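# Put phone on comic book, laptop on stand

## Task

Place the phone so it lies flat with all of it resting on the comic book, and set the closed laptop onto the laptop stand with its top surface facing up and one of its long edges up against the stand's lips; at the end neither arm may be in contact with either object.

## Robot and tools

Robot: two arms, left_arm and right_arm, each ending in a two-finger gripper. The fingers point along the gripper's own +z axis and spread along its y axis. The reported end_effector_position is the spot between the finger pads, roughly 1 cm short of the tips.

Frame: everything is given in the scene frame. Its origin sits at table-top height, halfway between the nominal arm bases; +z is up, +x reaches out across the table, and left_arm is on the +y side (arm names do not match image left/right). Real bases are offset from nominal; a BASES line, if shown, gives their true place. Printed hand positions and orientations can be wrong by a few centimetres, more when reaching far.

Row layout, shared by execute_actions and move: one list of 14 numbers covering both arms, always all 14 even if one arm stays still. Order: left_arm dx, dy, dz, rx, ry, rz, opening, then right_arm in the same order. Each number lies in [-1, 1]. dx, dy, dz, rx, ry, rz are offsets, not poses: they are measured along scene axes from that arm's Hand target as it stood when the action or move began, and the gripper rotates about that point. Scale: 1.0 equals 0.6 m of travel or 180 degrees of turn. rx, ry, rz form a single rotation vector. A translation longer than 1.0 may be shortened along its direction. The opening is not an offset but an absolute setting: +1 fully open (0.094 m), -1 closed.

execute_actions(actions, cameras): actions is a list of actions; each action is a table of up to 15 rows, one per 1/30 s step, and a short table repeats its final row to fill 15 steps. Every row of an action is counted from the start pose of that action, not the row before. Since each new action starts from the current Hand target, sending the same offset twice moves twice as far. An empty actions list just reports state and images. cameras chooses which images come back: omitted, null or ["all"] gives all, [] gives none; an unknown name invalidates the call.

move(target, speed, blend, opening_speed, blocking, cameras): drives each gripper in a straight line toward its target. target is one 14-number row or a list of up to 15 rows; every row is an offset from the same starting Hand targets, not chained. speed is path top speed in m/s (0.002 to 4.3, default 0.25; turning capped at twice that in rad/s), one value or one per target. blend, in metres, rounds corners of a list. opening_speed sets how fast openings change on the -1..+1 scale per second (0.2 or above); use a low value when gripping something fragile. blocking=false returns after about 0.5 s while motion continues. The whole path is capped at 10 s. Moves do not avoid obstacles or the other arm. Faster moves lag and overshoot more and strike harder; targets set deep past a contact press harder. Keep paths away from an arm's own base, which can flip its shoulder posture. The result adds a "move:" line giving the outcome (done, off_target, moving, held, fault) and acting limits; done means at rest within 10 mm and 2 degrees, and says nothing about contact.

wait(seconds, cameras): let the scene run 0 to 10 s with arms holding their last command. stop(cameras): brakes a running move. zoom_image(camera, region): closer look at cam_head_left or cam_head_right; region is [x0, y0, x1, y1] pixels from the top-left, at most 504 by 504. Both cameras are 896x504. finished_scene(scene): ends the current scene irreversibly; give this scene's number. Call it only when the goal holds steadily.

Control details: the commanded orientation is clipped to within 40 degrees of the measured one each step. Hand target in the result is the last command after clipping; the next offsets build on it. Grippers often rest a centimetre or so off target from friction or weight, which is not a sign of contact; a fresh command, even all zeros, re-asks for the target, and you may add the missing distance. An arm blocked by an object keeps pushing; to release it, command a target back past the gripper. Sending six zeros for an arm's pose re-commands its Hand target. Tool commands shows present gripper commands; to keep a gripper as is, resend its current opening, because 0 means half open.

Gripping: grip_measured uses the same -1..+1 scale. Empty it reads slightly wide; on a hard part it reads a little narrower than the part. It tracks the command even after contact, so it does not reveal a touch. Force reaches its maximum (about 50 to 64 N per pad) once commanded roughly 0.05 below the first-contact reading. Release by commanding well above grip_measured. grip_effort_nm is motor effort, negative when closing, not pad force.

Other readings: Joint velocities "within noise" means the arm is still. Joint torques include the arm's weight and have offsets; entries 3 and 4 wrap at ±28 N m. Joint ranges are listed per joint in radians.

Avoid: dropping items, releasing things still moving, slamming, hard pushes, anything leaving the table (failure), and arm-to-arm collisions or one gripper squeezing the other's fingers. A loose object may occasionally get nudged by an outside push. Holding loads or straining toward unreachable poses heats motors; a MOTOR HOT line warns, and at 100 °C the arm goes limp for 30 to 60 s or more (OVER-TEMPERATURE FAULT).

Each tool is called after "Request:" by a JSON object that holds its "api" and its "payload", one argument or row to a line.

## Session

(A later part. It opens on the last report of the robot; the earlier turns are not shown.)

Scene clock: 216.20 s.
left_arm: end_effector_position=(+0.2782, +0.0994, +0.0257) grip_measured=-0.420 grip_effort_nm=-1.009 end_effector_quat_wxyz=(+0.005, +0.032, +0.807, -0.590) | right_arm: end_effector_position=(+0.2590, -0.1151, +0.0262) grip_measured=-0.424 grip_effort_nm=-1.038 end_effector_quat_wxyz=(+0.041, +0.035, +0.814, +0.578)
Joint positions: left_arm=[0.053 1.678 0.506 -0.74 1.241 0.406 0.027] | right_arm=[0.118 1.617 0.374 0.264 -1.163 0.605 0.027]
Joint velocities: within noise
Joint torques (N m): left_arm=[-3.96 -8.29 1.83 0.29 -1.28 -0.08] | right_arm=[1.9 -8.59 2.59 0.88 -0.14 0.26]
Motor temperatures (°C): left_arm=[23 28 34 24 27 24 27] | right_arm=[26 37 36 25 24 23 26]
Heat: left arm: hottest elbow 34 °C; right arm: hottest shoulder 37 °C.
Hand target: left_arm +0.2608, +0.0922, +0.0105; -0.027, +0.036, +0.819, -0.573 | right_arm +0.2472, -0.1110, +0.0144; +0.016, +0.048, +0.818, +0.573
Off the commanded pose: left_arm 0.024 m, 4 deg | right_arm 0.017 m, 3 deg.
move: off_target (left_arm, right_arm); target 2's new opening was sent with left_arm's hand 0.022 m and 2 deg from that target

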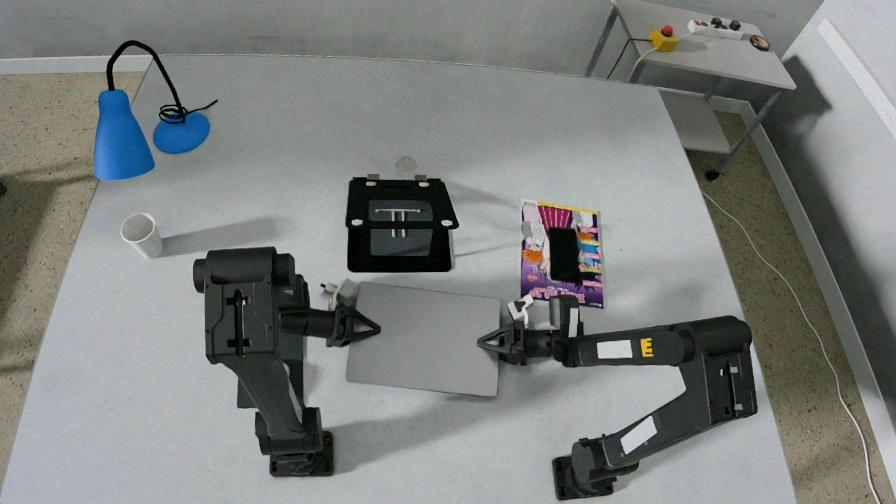

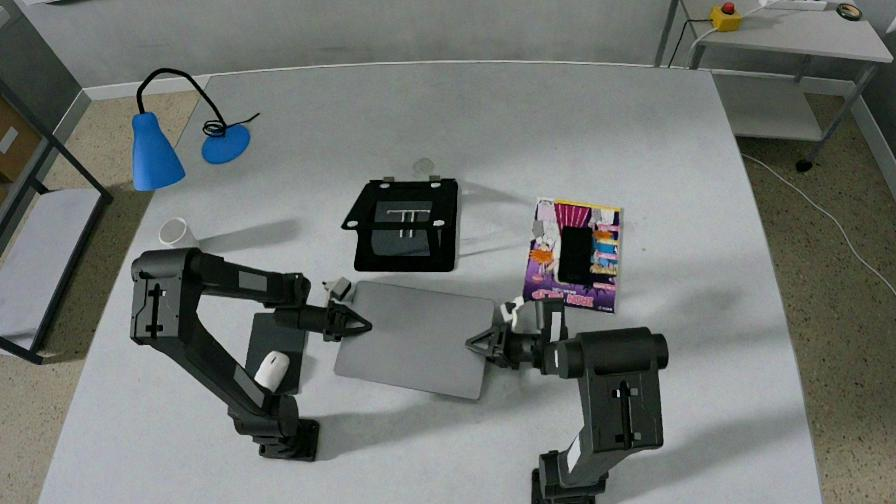

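Request:
{"api": "move", "payload": {
  "target": [0.02,0,0.42,0,0,0,-0.95,0.02,0,0.42,0,0,0,-0.95],
  "speed": 0.12
}}

Scene clock: 220.37 s.
left_arm: end_effector_position=(+0.2562, +0.0979, +0.2250) grip_measured=-0.427 grip_effort_nm=-1.009 end_effector_quat_wxyz=(-0.071, -0.027, +0.810, -0.582) | right_arm: end_effector_position=(+0.2367, -0.1175, +0.2259) grip_measured=-0.418 grip_effort_nm=-1.043 end_effector_quat_wxyz=(-0.027, +0.087, +0.815, +0.572)
Joint positions: left_arm=[0.047 1.141 0.714 -1.605 1.214 0.333 0.027] | right_arm=[0.116 0.977 0.628 -0.765 -1.176 0.642 0.027]
Joint velocities: within noise
Joint torques (N m): left_arm=[-3.9 -9.11 17.98 -1.06 -0.07 0.34] | right_arm=[1.38 -7 15.86 0.21 0.08 -0.1]
Motor temperatures (°C): left_arm=[23 28 34 24 27 24 28] | right_arm=[26 36 36 25 24 23 26]
Heat: left arm: hottest elbow 34 °C; right arm: hottest shoulder 36 °C.
Hand target: left_arm +0.2727, +0.0922, +0.2625; -0.027, +0.036, +0.819, -0.573 | right_arm +0.2592, -0.1109, +0.2665; +0.016, +0.048, +0.818, +0.573
Off the commanded pose: left_arm 0.041 m, 9 deg | right_arm 0.047 m, 7 deg.
move: off_target (left_arm, right_arm)

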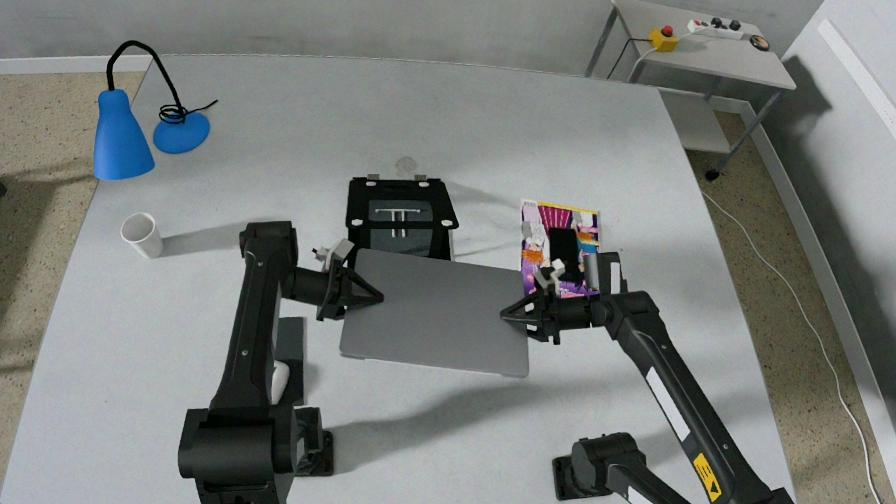

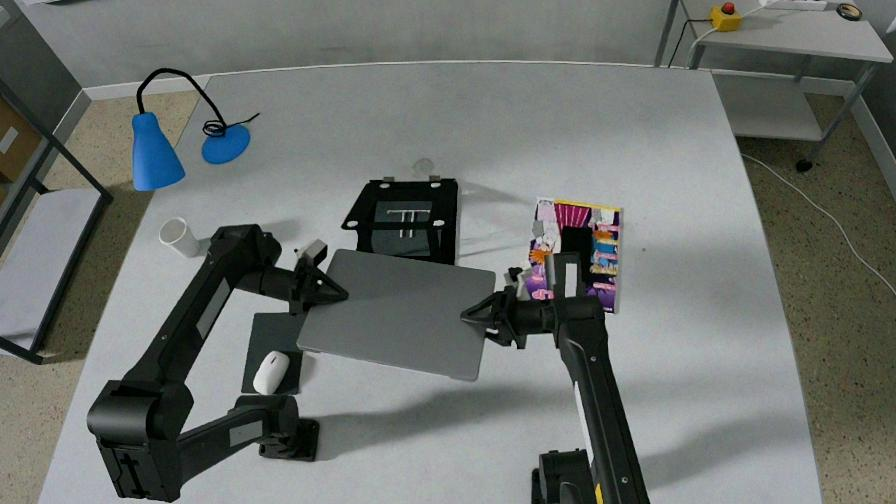

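Request:
{"api": "move", "payload": {
  "target": [
    [0.2,0.08,0.06,0,0.05,0.02,-0.95,0.235,0.08,0.05,0,0.05,0.02,-0.95],
    [0.39,0.1,0.06,0,0.115,0.03,-0.95,0.43,0.1,0.05,0,0.115,0.03,-0.95]
  ],
  "speed": 0.12
}}

Request:
{"api": "zoom_image", "payload": {
  "camera": "cam_head_left",
  "region": [270, 110, 550, 310]
}}

Request:
{"api": "zoom_image", "payload": {
  "camera": "cam_head_right",
  "region": [270, 110, 550, 310]
}}

Scene clock: 228.43 s.
left_arm: end_effector_position=(+0.4879, +0.1539, +0.2544) grip_measured=-0.463 grip_effort_nm=-1.009 end_effector_quat_wxyz=(-0.136, -0.196, +0.787, -0.569) | right_arm: end_effector_position=(+0.4974, -0.0574, +0.2552) grip_measured=-0.418 grip_effort_nm=-1.038 end_effector_quat_wxyz=(-0.185, +0.132, +0.802, +0.553)
Joint positions: left_arm=[0.134 1.682 1.352 -1.672 1.216 -0.022 0.025] | right_arm=[0.159 1.84 1.593 -1.309 -1.245 0.502 0.027]
Joint velocities: within noise
Joint torques (N m): left_arm=[-2.84 -18.02 18.35 -0.53 -0.39 0.13] | right_arm=[0.79 -22.59 15.8 -0.42 -0.06 0.32]
Motor temperatures (°C): left_arm=[23 28 36 24 27 24 28] | right_arm=[26 36 40 25 24 23 27]
Heat: left arm: hottest elbow 36 °C; right arm: hottest elbow 40 °C.
Hand target: left_arm +0.5067, +0.1522, +0.2985; -0.147, -0.106, +0.801, -0.571 | right_arm +0.5172, -0.0511, +0.2965; -0.158, +0.112, +0.809, +0.555
Off the commanded pose: left_arm 0.048 m, 11 deg | right_arm 0.046 m, 4 deg.
joint sent to its limit (left arm) — joint 4 (wrist pitch), lower limit. The joint targets are off in position and orientation.
move: off_target (left_arm, right_arm)

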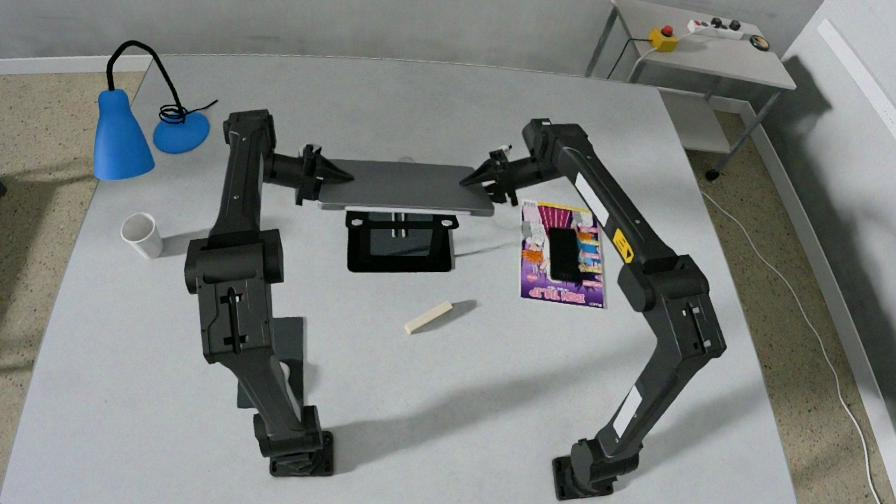

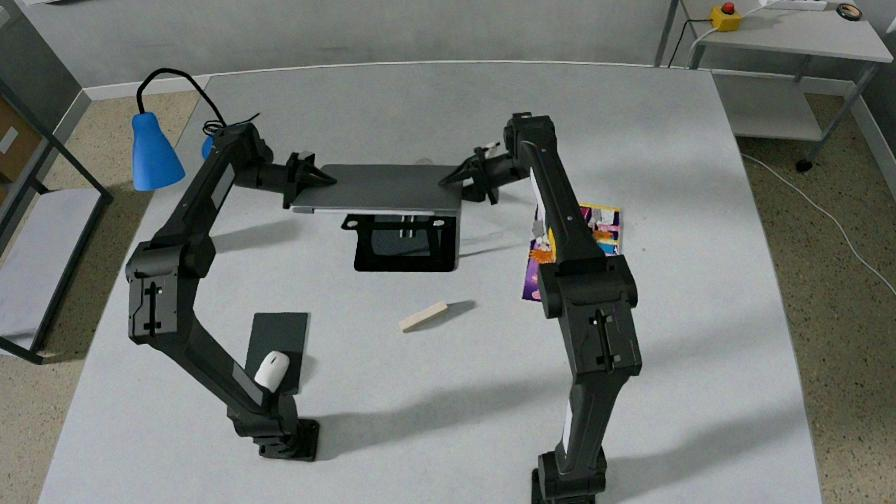

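Scaled by 1.800.

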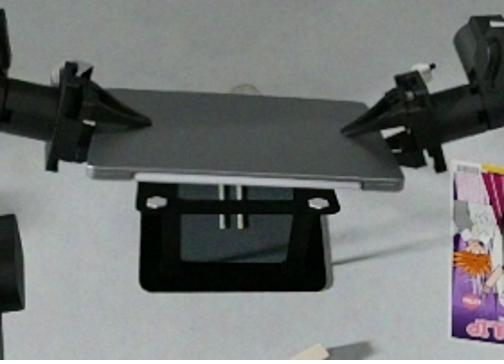

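Scaled by 1.800.

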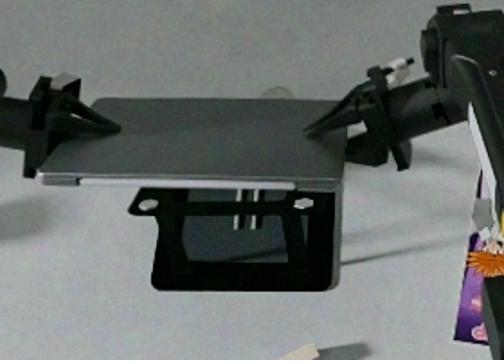

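Request:
{"api": "move", "payload": {
  "target": [-0.01,-0.003,-0.17,0,0,0,-0.95,0.005,-0.003,-0.17,0,0,0,-0.95],
  "speed": 0.1
}}

Request:
{"api": "zoom_image", "payload": {
  "camera": "cam_head_left",
  "region": [270, 110, 550, 310]
}}

Request:
{"api": "zoom_image", "payload": {
  "camera": "cam_head_right",
  "region": [270, 110, 550, 310]
}}

Scene clock: 234.90 s.
left_arm: end_effector_position=(+0.5041, +0.1567, +0.1768) grip_measured=-0.463 grip_effort_nm=-1.009 end_effector_quat_wxyz=(-0.157, -0.176, +0.781, -0.578) | right_arm: end_effector_position=(+0.5135, -0.0551, +0.1835) grip_measured=-0.419 grip_effort_nm=-1.038 end_effector_quat_wxyz=(-0.181, +0.131, +0.804, +0.551)
Joint positions: left_arm=[0.135 1.865 1.352 -1.669 1.22 0.154 0.025] | right_arm=[0.159 1.936 1.542 -1.151 -1.238 0.507 0.027]
Joint velocities: within noise
Joint torques (N m): left_arm=[-2.78 -21.71 10.07 -0.75 -1.33 0.76] | right_arm=[0.56 -23.59 9.47 0.85 -0.26 -0.02]
Motor temperatures (°C): left_arm=[23 28 38 24 27 24 28] | right_arm=[26 37 42 25 24 23 27]
Heat: left arm: hottest elbow 38 °C; right arm: hottest elbow 42 °C.
Hand target: left_arm +0.5007, +0.1504, +0.1964; -0.147, -0.106, +0.801, -0.571 | right_arm +0.5202, -0.0528, +0.1945; -0.158, +0.112, +0.809, +0.555
Off the commanded pose: left_arm 0.021 m, 9 deg | right_arm 0.013 m, 4 deg.
joint sent to its limit (left arm) — joint 4 (wrist pitch), lower limit. The joint targets are off in orientation, not in position.
move: off_target (left_arm, right_arm)

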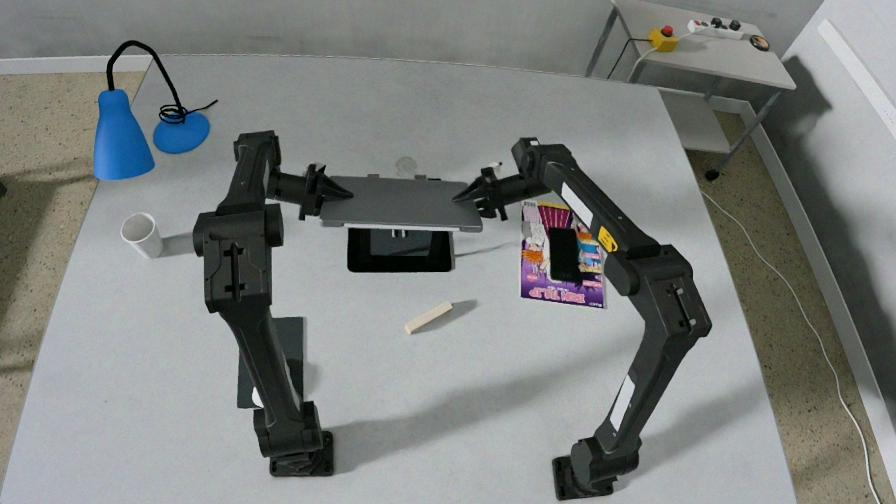

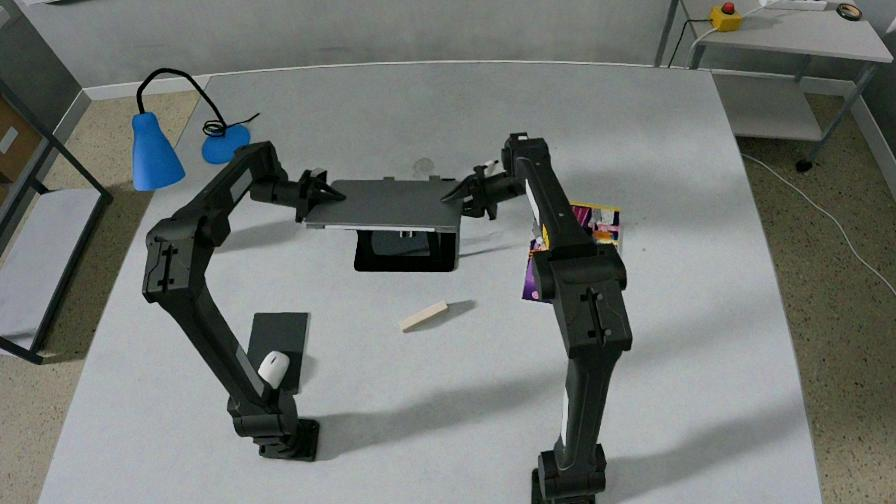

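Scaled by 1.800.

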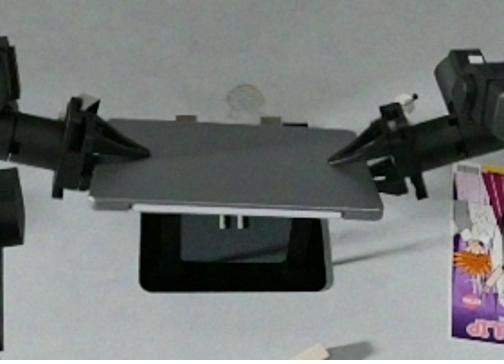

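Scaled by 1.800.

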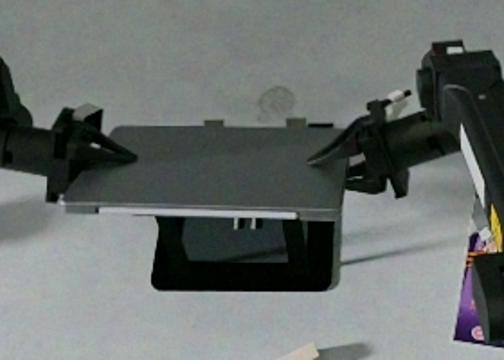

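Request:
{"api": "move", "payload": {
  "target": [
    [0.01,0,-0.06,0,0.02,0,-0.95,0.012,0,-0.06,0,0.02,0,-0.95],
    [0.02,0,-0.13,0,0.03,0,-0.95,0.025,0,-0.115,0,0.03,0,-0.95]
  ],
  "speed": 0.07
}}

Request:
{"api": "zoom_image", "payload": {
  "camera": "cam_head_left",
  "region": [270, 110, 550, 310]
}}

Request:
{"api": "zoom_image", "payload": {
  "camera": "cam_head_right",
  "region": [270, 110, 550, 310]
}}

Scene clock: 240.80 s.
left_arm: end_effector_position=(+0.5148, +0.1575, +0.1302) grip_measured=-0.464 grip_effort_nm=-1.009 end_effector_quat_wxyz=(-0.178, -0.182, +0.768, -0.588) | right_arm: end_effector_position=(+0.5203, -0.0537, +0.1436) grip_measured=-0.471 grip_effort_nm=-1.023 end_effector_quat_wxyz=(-0.205, +0.145, +0.790, +0.560)
Joint positions: left_arm=[0.135 1.99 1.373 -1.674 1.238 0.222 0.025] | right_arm=[0.156 2.019 1.542 -1.121 -1.277 0.505 0.025]
Joint velocities: within noise
Joint torques (N m): left_arm=[-2.73 -16.97 9.83 -0.83 -2.52 0.61] | right_arm=[0.26 -19.55 10.76 0.2 0.59 -0.1]
Motor temperatures (°C): left_arm=[23 29 38 24 28 24 28] | right_arm=[26 37 42 25 24 23 27]
Heat: left arm: hottest elbow 38 °C; right arm: hottest elbow 42 °C.
Hand target: left_arm +0.5128, +0.1505, +0.1185; -0.184, -0.132, +0.793, -0.565 | right_arm +0.5352, -0.0529, +0.1255; -0.196, +0.138, +0.801, +0.549
Off the commanded pose: left_arm 0.014 m, 7 deg | right_arm 0.023 m, 2 deg.
joint sent to its limit (left arm) — joint 4 (wrist pitch), lower limit. The joint targets still meet the commanded pose.
move: off_target (left_arm, right_arm)

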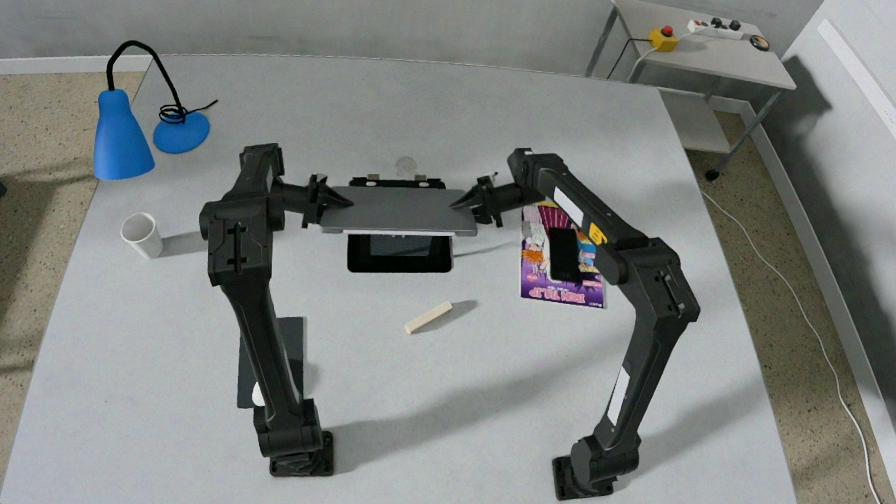

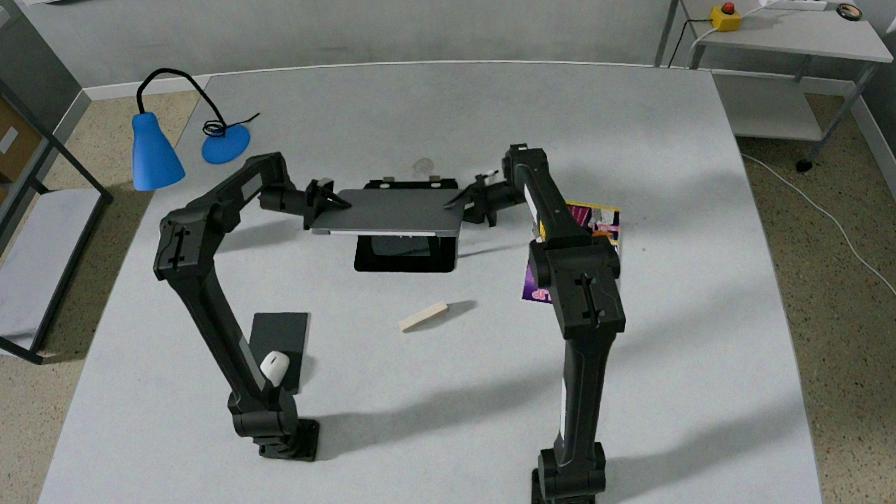

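Scaled by 1.800.

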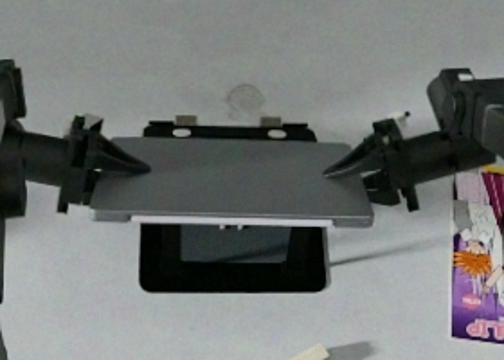

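Scaled by 1.800.

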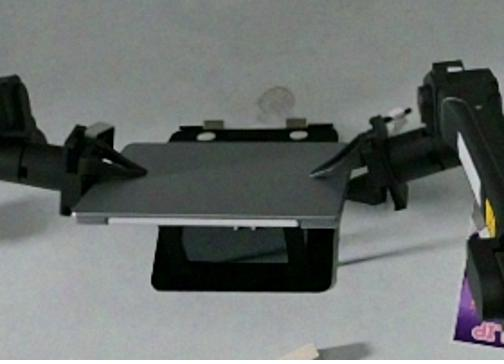

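Request:
{"api": "move", "payload": {
  "target": [
    [0.055,0,-0.01,0,0.01,0,-0.95,0.05,0,-0.015,0,0.01,0,-0.95],
    [0.06,0,-0.03,0,0.015,0,-0.95,0.05,0,-0.035,0,0.015,0,-0.95]
  ],
  "speed": 0.05
}}

Request:
{"api": "zoom_image", "payload": {
  "camera": "cam_head_left",
  "region": [270, 110, 550, 310]
}}

Request:
{"api": "zoom_image", "payload": {
  "camera": "cam_head_right",
  "region": [270, 110, 550, 310]
}}

Scene clock: 245.53 s.
left_arm: end_effector_position=(+0.5488, +0.1614, +0.1116) grip_measured=-0.464 grip_effort_nm=-1.009 end_effector_quat_wxyz=(-0.184, -0.191, +0.766, -0.585) | right_arm: end_effector_position=(+0.5543, -0.0497, +0.1248) grip_measured=-0.474 grip_effort_nm=-1.038 end_effector_quat_wxyz=(-0.216, +0.151, +0.786, +0.559)
Joint positions: left_arm=[0.132 2.087 1.485 -1.675 1.239 0.185 0.025] | right_arm=[0.153 2.135 1.681 -1.184 -1.285 0.489 0.025]
Joint velocities: within noise
Joint torques (N m): left_arm=[-3.72 -18.08 10.89 -0.75 -2.38 0.36] | right_arm=[-0.03 -21.25 10.65 -0.46 0.56 -0.19]
Motor temperatures (°C): left_arm=[23 29 38 24 31 24 28] | right_arm=[26 37 42 25 24 23 27]
Heat: left arm: hottest elbow 38 °C; right arm: hottest elbow 42 °C.
Hand target: left_arm +0.5488, +0.1505, +0.1004; -0.203, -0.146, +0.789, -0.562 | right_arm +0.5652, -0.0529, +0.1043; -0.215, +0.151, +0.796, +0.545
Off the commanded pose: left_arm 0.016 m, 7 deg | right_arm 0.023 m, 2 deg.
joint sent to its limit (left arm) — joint 4 (wrist pitch), lower limit. The joint targets still meet the commanded pose.
move: off_target (left_arm, right_arm)

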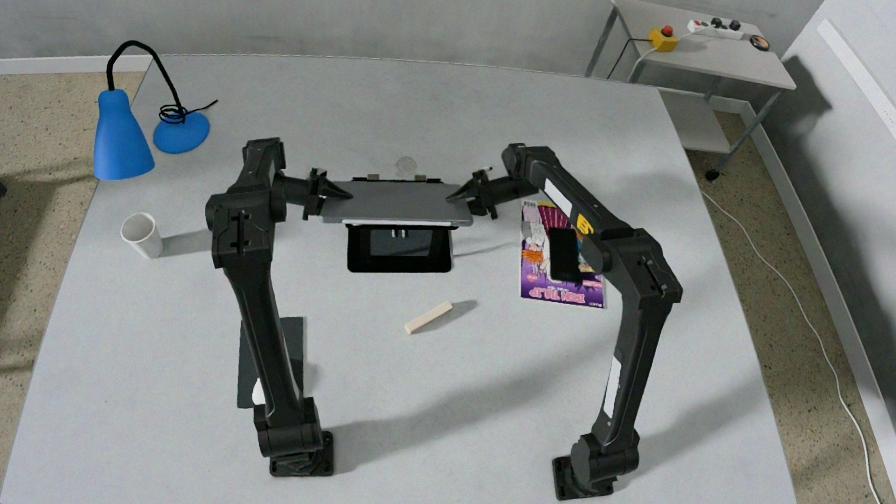

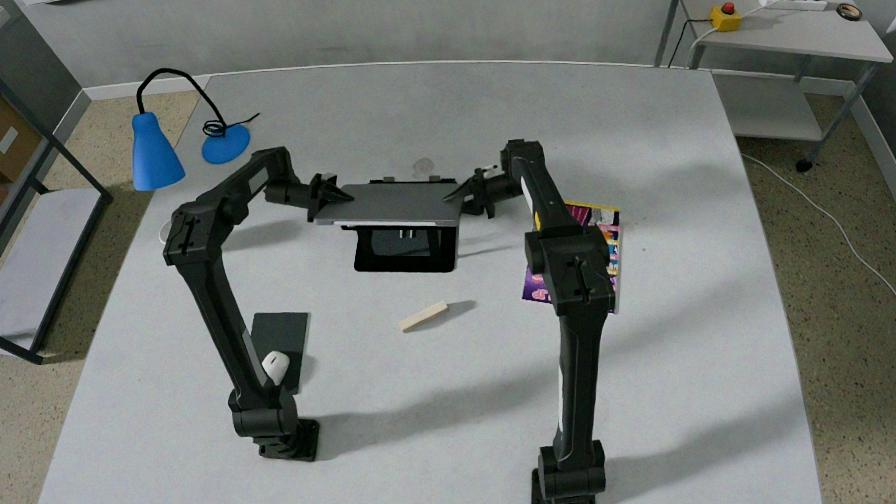

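Scaled by 1.800.

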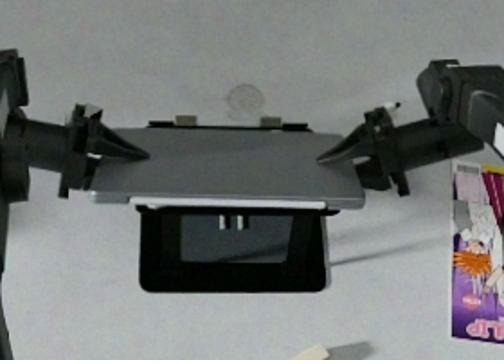

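Scaled by 1.800.

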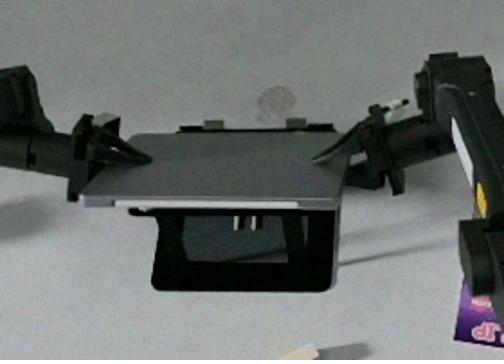

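Request:
{"api": "move", "payload": {
  "target": [
    [0.02,0,-0.01,0,0.01,0,-0.95,0.03,0,-0.025,0,0.01,0,-0.95]
  ],
  "speed": 0.05
}}

Request:
{"api": "zoom_image", "payload": {
  "camera": "cam_head_left",
  "region": [270, 110, 550, 310]
}}

Request:
{"api": "zoom_image", "payload": {
  "camera": "cam_head_right",
  "region": [270, 110, 550, 310]
}}

Scene clock: 249.50 s.
left_arm: end_effector_position=(+0.5623, +0.1626, +0.1044) grip_measured=-0.465 grip_effort_nm=-1.009 end_effector_quat_wxyz=(-0.193, -0.204, +0.764, -0.581) | right_arm: end_effector_position=(+0.5706, -0.0483, +0.1159) grip_measured=-0.478 grip_effort_nm=-1.038 end_effector_quat_wxyz=(-0.228, +0.158, +0.782, +0.559)
Joint positions: left_arm=[0.13 2.124 1.533 -1.676 1.239 0.143 0.025] | right_arm=[0.15 2.201 1.767 -1.25 -1.294 0.468 0.025]
Joint velocities: within noise
Joint torques (N m): left_arm=[-3.66 -19.72 10.18 -0.79 -2.35 0.39] | right_arm=[-0.21 -21.6 10.89 -0.65 0.73 -0.05]
Motor temperatures (°C): left_arm=[23 29 37 24 32 24 28] | right_arm=[26 37 42 25 24 23 27]
Heat: left arm: hottest elbow 37 °C; right arm: hottest elbow 42 °C.
Hand target: left_arm +0.5607, +0.1504, +0.0944; -0.216, -0.155, +0.785, -0.559 | right_arm +0.5832, -0.0529, +0.0894; -0.227, +0.159, +0.793, +0.543
Off the commanded pose: left_arm 0.016 m, 7 deg | right_arm 0.030 m, 2 deg.
joint sent to its limit (left arm) — joint 4 (wrist pitch), lower limit. The joint targets still meet the commanded pose.
move: off_target (left_arm, right_arm)

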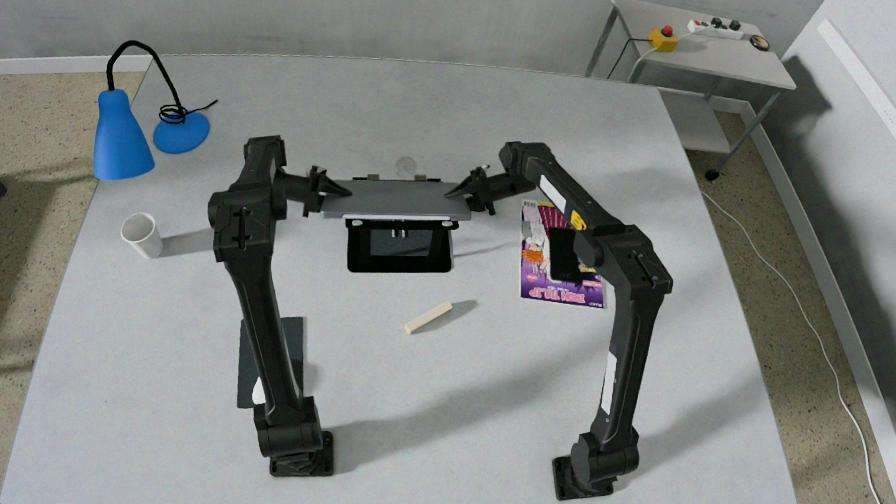

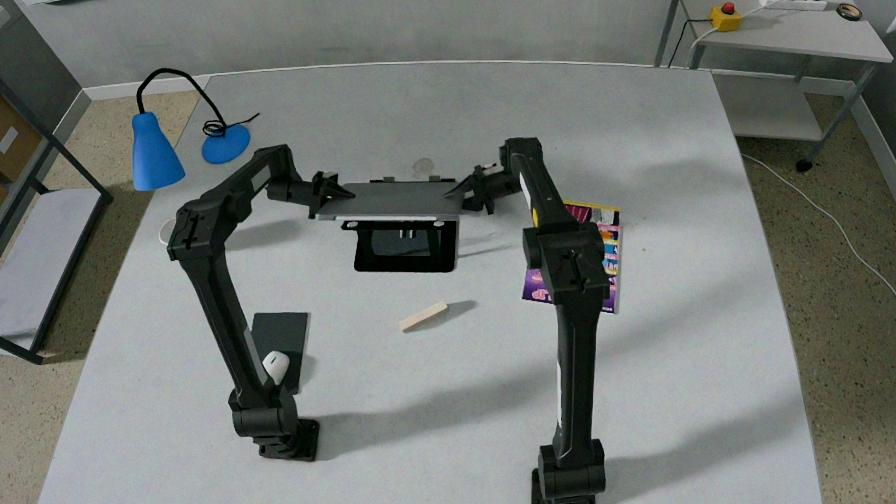

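Scaled by 1.800.

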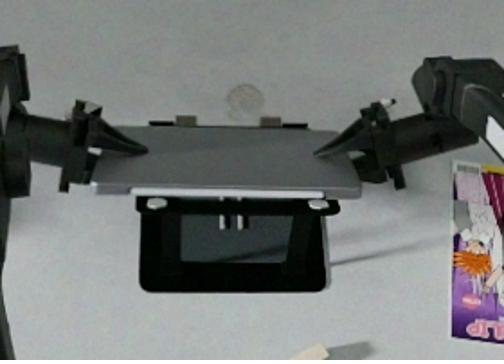

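Scaled by 1.800.

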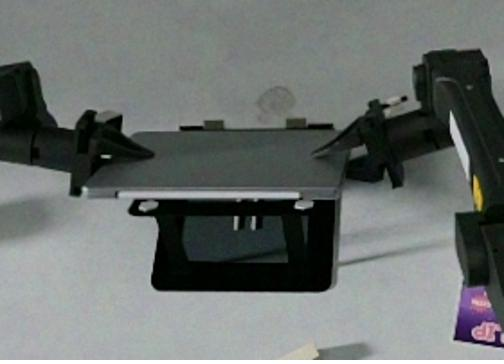

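Request:
{"api": "move", "payload": {
  "target": [
    [0,0,0.013,0,0,0,-0.95,-0.015,0,0.035,0,0,0,-0.95],
    [0,0,0.013,0,0,0,-0.25,-0.015,0,0.035,0,0,0,-0.25],
    [0,0,0.008,0,0,0,0.1,-0.015,0,0.035,0,0,0,0.1],
    [0,0.16,0.008,0,0,0,0.1,-0.015,-0.16,0.035,0,0,0,0.1],
    [0,0.18,0.2,0,0,0,0.1,-0.015,-0.18,0.22,0,0,0,0.1]
  ],
  "speed": 0.06,
  "opening_speed": 0.4
}}

Request:
{"api": "zoom_image", "payload": {
  "camera": "cam_head_left",
  "region": [310, 160, 490, 290]
}}

Request:
{"api": "zoom_image", "payload": {
  "camera": "cam_head_right",
  "region": [300, 160, 480, 290]
}}

Scene clock: 262.00 s.
left_arm: end_effector_position=(+0.5571, +0.2495, +0.1942) grip_measured=+0.099 grip_effort_nm=0.100 end_effector_quat_wxyz=(-0.111, -0.239, +0.804, -0.533) | right_arm: end_effector_position=(+0.5612, -0.1531, +0.1983) grip_measured=+0.099 grip_effort_nm=0.051 end_effector_quat_wxyz=(-0.208, +0.193, +0.793, +0.539)
Joint positions: left_arm=[0.28 1.916 1.559 -1.677 1.098 0.017 0.052] | right_arm=[-0.012 2.091 1.824 -1.671 -1.208 0.217 0.052]
Joint velocities: within noise
Joint torques (N m): left_arm=[-0.38 -21.54 10.76 -0.51 0.62 -0.02] | right_arm=[-0.5 -25.82 11.63 -0.73 -0.58 0.11]
Motor temperatures (°C): left_arm=[23 29 37 24 32 24 28] | right_arm=[26 38 42 25 24 23 27]
Heat: left arm: hottest elbow 37 °C; right arm: hottest elbow 42 °C.
Hand target: left_arm +0.5607, +0.2584, +0.2144; -0.216, -0.155, +0.785, -0.559 | right_arm +0.5741, -0.1608, +0.2215; -0.227, +0.159, +0.793, +0.543
Off the commanded pose: left_arm 0.022 m, 16 deg | right_arm 0.028 m, 4 deg.
joint sent to its limit (left arm) — joint 4 (wrist pitch), lower limit. The joint targets are off in orientation, not in position.
joint sent to its limit (right arm) — joint 4 (wrist pitch), lower limit. The joint targets are off in orientation, not in position.
move: off_target (left_arm, right_arm); target 2's new opening was sent with left_arm's hand 0.012 m and 7 deg from that target; target 3's new opening was sent with left_arm's hand 0.014 m and 5 deg from that target

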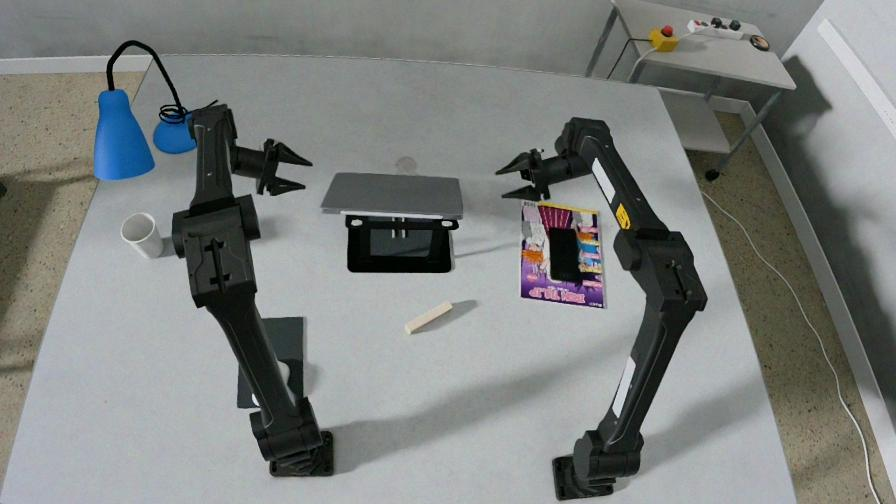

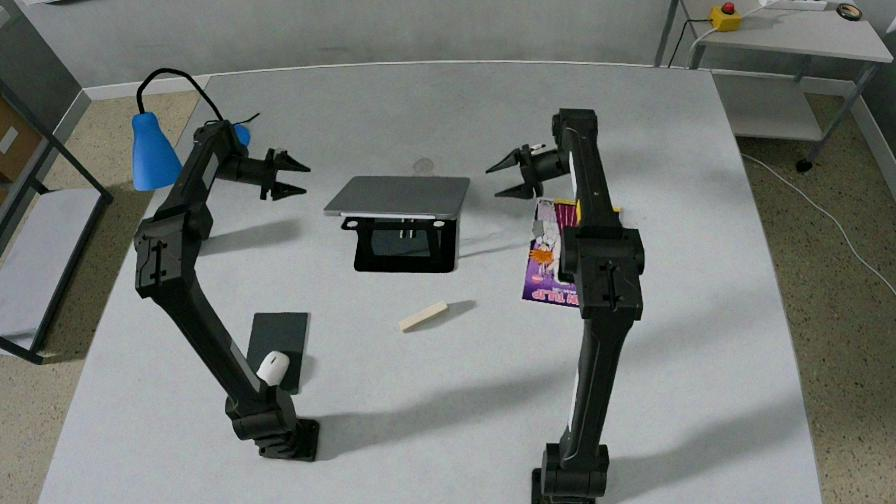

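Scaled by 2.800.

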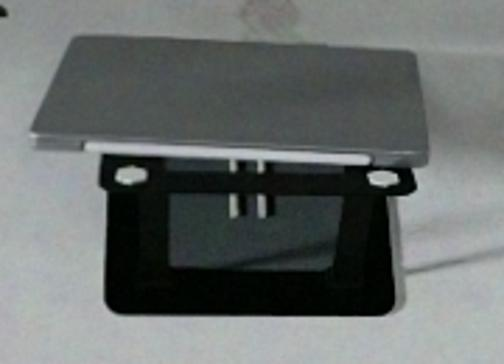

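Scaled by 2.800.

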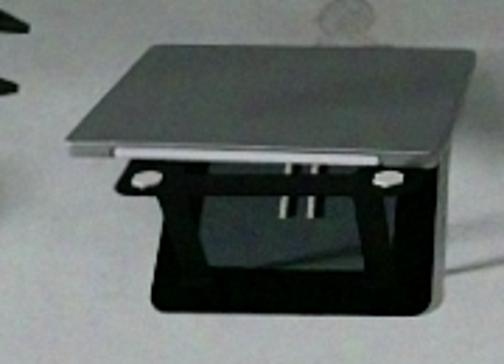

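Request:
{"api": "move", "payload": {
  "target": [
    [0,0.05,0,0,0,0,0.1,-0.323,0,0.06,-0.371,-0.155,0.109,-1],
    [0,0.05,0,0,0,0,0.1,-0.323,0.2,-0.05,-0.371,-0.155,0.109,-1]
  ],
  "speed": 0.25
}}

Request:
{"api": "zoom_image", "payload": {
  "camera": "cam_head_left",
  "region": [310, 150, 510, 290]
}}

Request:
{"api": "zoom_image", "payload": {
  "camera": "cam_head_right",
  "region": [300, 150, 500, 290]
}}

Scene clock: 274.80 s.
left_arm: end_effector_position=(+0.5546, +0.2781, +0.1920) grip_measured=+0.099 grip_effort_nm=0.100 end_effector_quat_wxyz=(-0.099, -0.260, +0.801, -0.529) | right_arm: end_effector_position=(+0.3754, -0.0464, +0.1955) grip_measured=-0.991 grip_effort_nm=-0.486 end_effector_quat_wxyz=(-0.003, -0.001, +1.000, +0.001)
Joint positions: left_arm=[0.333 1.916 1.559 -1.677 1.082 0.016 0.052] | right_arm=[0.571 1.616 1.446 -1.405 -0.004 0.574 0]
Joint velocities: within noise
Joint torques (N m): left_arm=[-0.5 -21.07 11.84 -0.5 0.32 0.09] | right_arm=[0.73 -16.44 9.43 0.49 0.12 0.18]
Motor temperatures (°C): left_arm=[23 31 37 24 30 24 28] | right_arm=[26 40 42 25 24 23 26]
Heat: left arm: hottest elbow 37 °C; right arm: hottest elbow 42 °C.
Hand target: left_arm +0.5607, +0.2885, +0.2144; -0.216, -0.155, +0.785, -0.559 | right_arm +0.3804, -0.0409, +0.1914; -0.001, +0.001, +1.000, +0.001
Off the commanded pose: left_arm 0.025 m, 18 deg | right_arm 0.009 m, 0 deg.
joint sent to its limit (left arm) — joint 4 (wrist pitch), lower limit. The joint targets are off in orientation, not in position.
move: off_target (left_arm)

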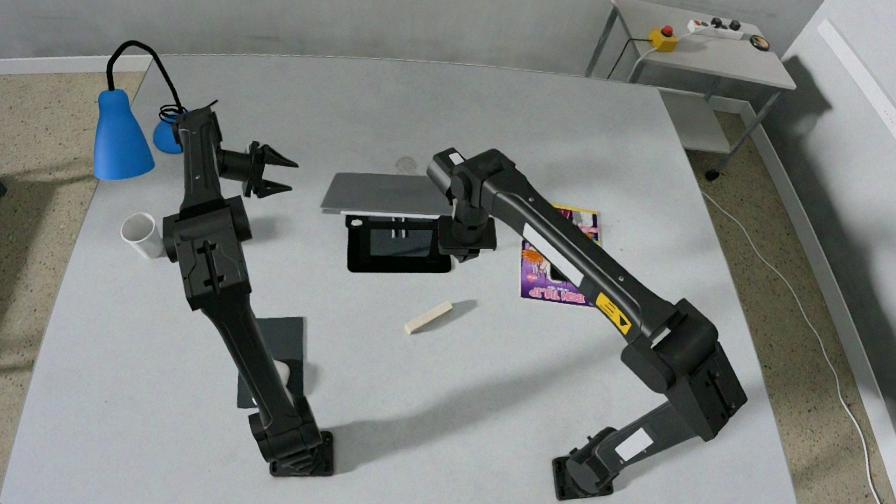

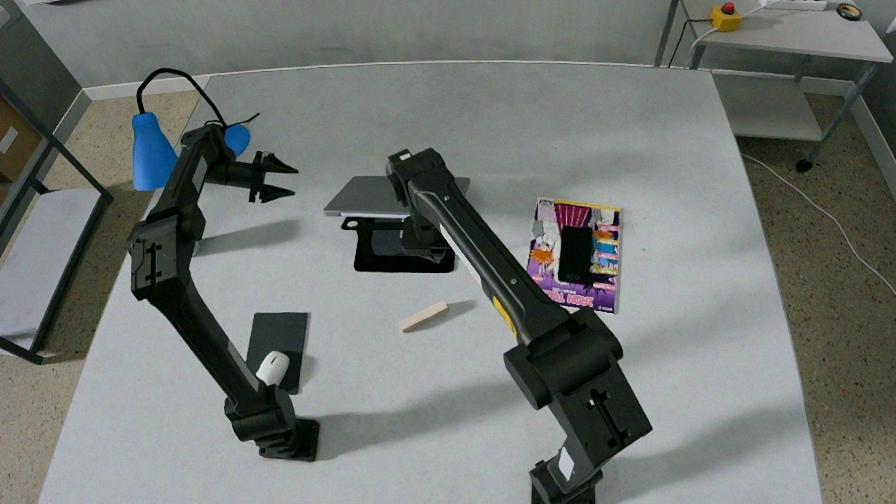

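Scaled by 2.520.

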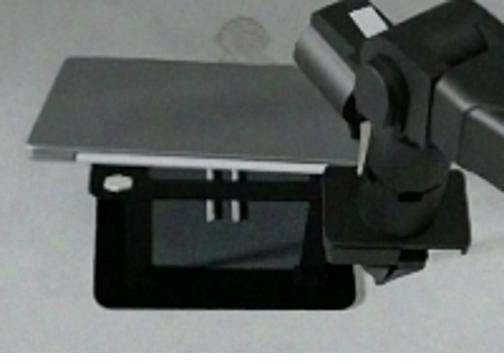

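Scaled by 2.520.

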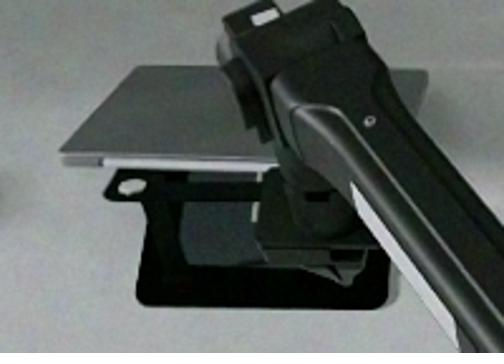

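Request:
{"api": "move", "payload": {
  "target": [
    [0,0,0,0,0,0,0.1,0.05,0.035,-0.06,0,0,0,-1],
    [0,0,0,0,0,0,0.1,0.12,0.035,-0.06,0,0,0,-1]
  ],
  "speed": 0.08
}}

Request:
{"api": "zoom_image", "payload": {
  "camera": "cam_head_left",
  "region": [310, 150, 510, 290]
}}

Request:
{"api": "zoom_image", "payload": {
  "camera": "cam_head_right",
  "region": [300, 150, 500, 290]
}}

Scene clock: 281.37 s.
left_arm: end_effector_position=(+0.5546, +0.2781, +0.1920) grip_measured=+0.099 grip_effort_nm=0.100 end_effector_quat_wxyz=(-0.099, -0.260, +0.801, -0.529) | right_arm: end_effector_position=(+0.4344, -0.0252, +0.1512) grip_measured=-0.991 grip_effort_nm=-0.486 end_effector_quat_wxyz=(-0.007, +0.000, +1.000, -0.002)
Joint positions: left_arm=[0.333 1.916 1.559 -1.677 1.082 0.016 0.052] | right_arm=[0.544 1.802 1.574 -1.356 -0.004 0.551 0]
Joint velocities: within noise
Joint torques (N m): left_arm=[-1.14 -21.71 11.69 -0.32 0.41 0.06] | right_arm=[-0.09 -18.37 12.66 -0.27 0.11 0.1]
Motor temperatures (°C): left_arm=[23 31 37 24 30 24 28] | right_arm=[26 40 42 25 24 23 26]
Heat: left arm: hottest elbow 37 °C; right arm: hottest elbow 42 °C.
Hand target: left_arm +0.5607, +0.2885, +0.2144; -0.215, -0.155, +0.785, -0.559 | right_arm +0.4524, -0.0199, +0.1553; -0.001, +0.001, +1.000, +0.001
Off the commanded pose: left_arm 0.025 m, 18 deg | right_arm 0.019 m, 1 deg.
joint sent to its limit (left arm) — joint 4 (wrist pitch), lower limit. The joint targets are off in orientation, not in position.
move: off_target (left_arm, right_arm)

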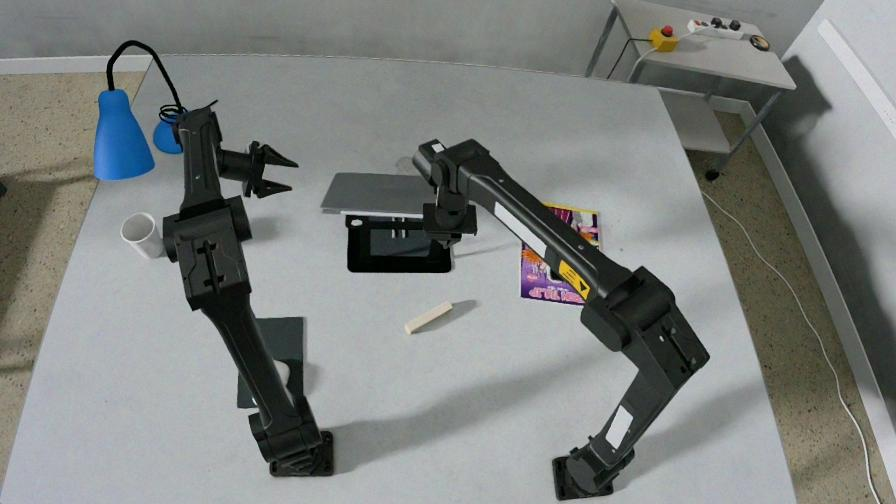

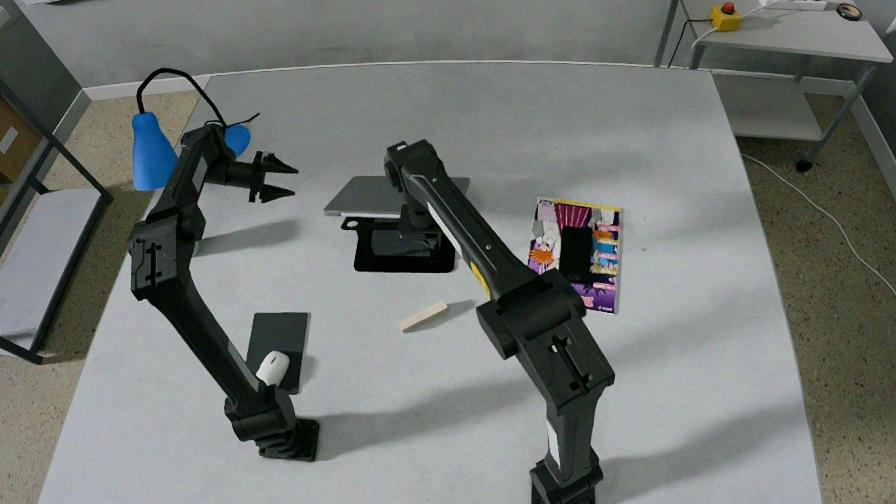

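Scaled by 2.520.

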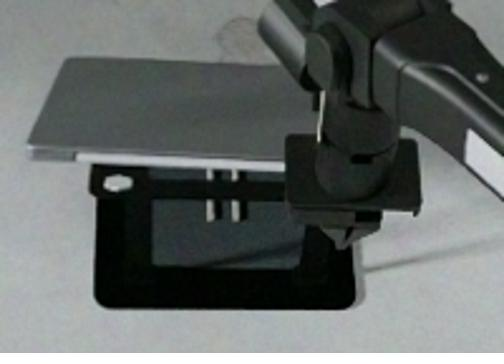

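Scaled by 2.520.

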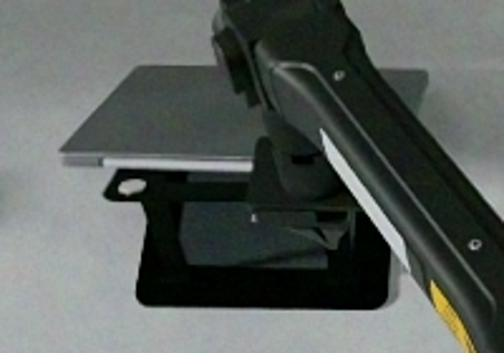

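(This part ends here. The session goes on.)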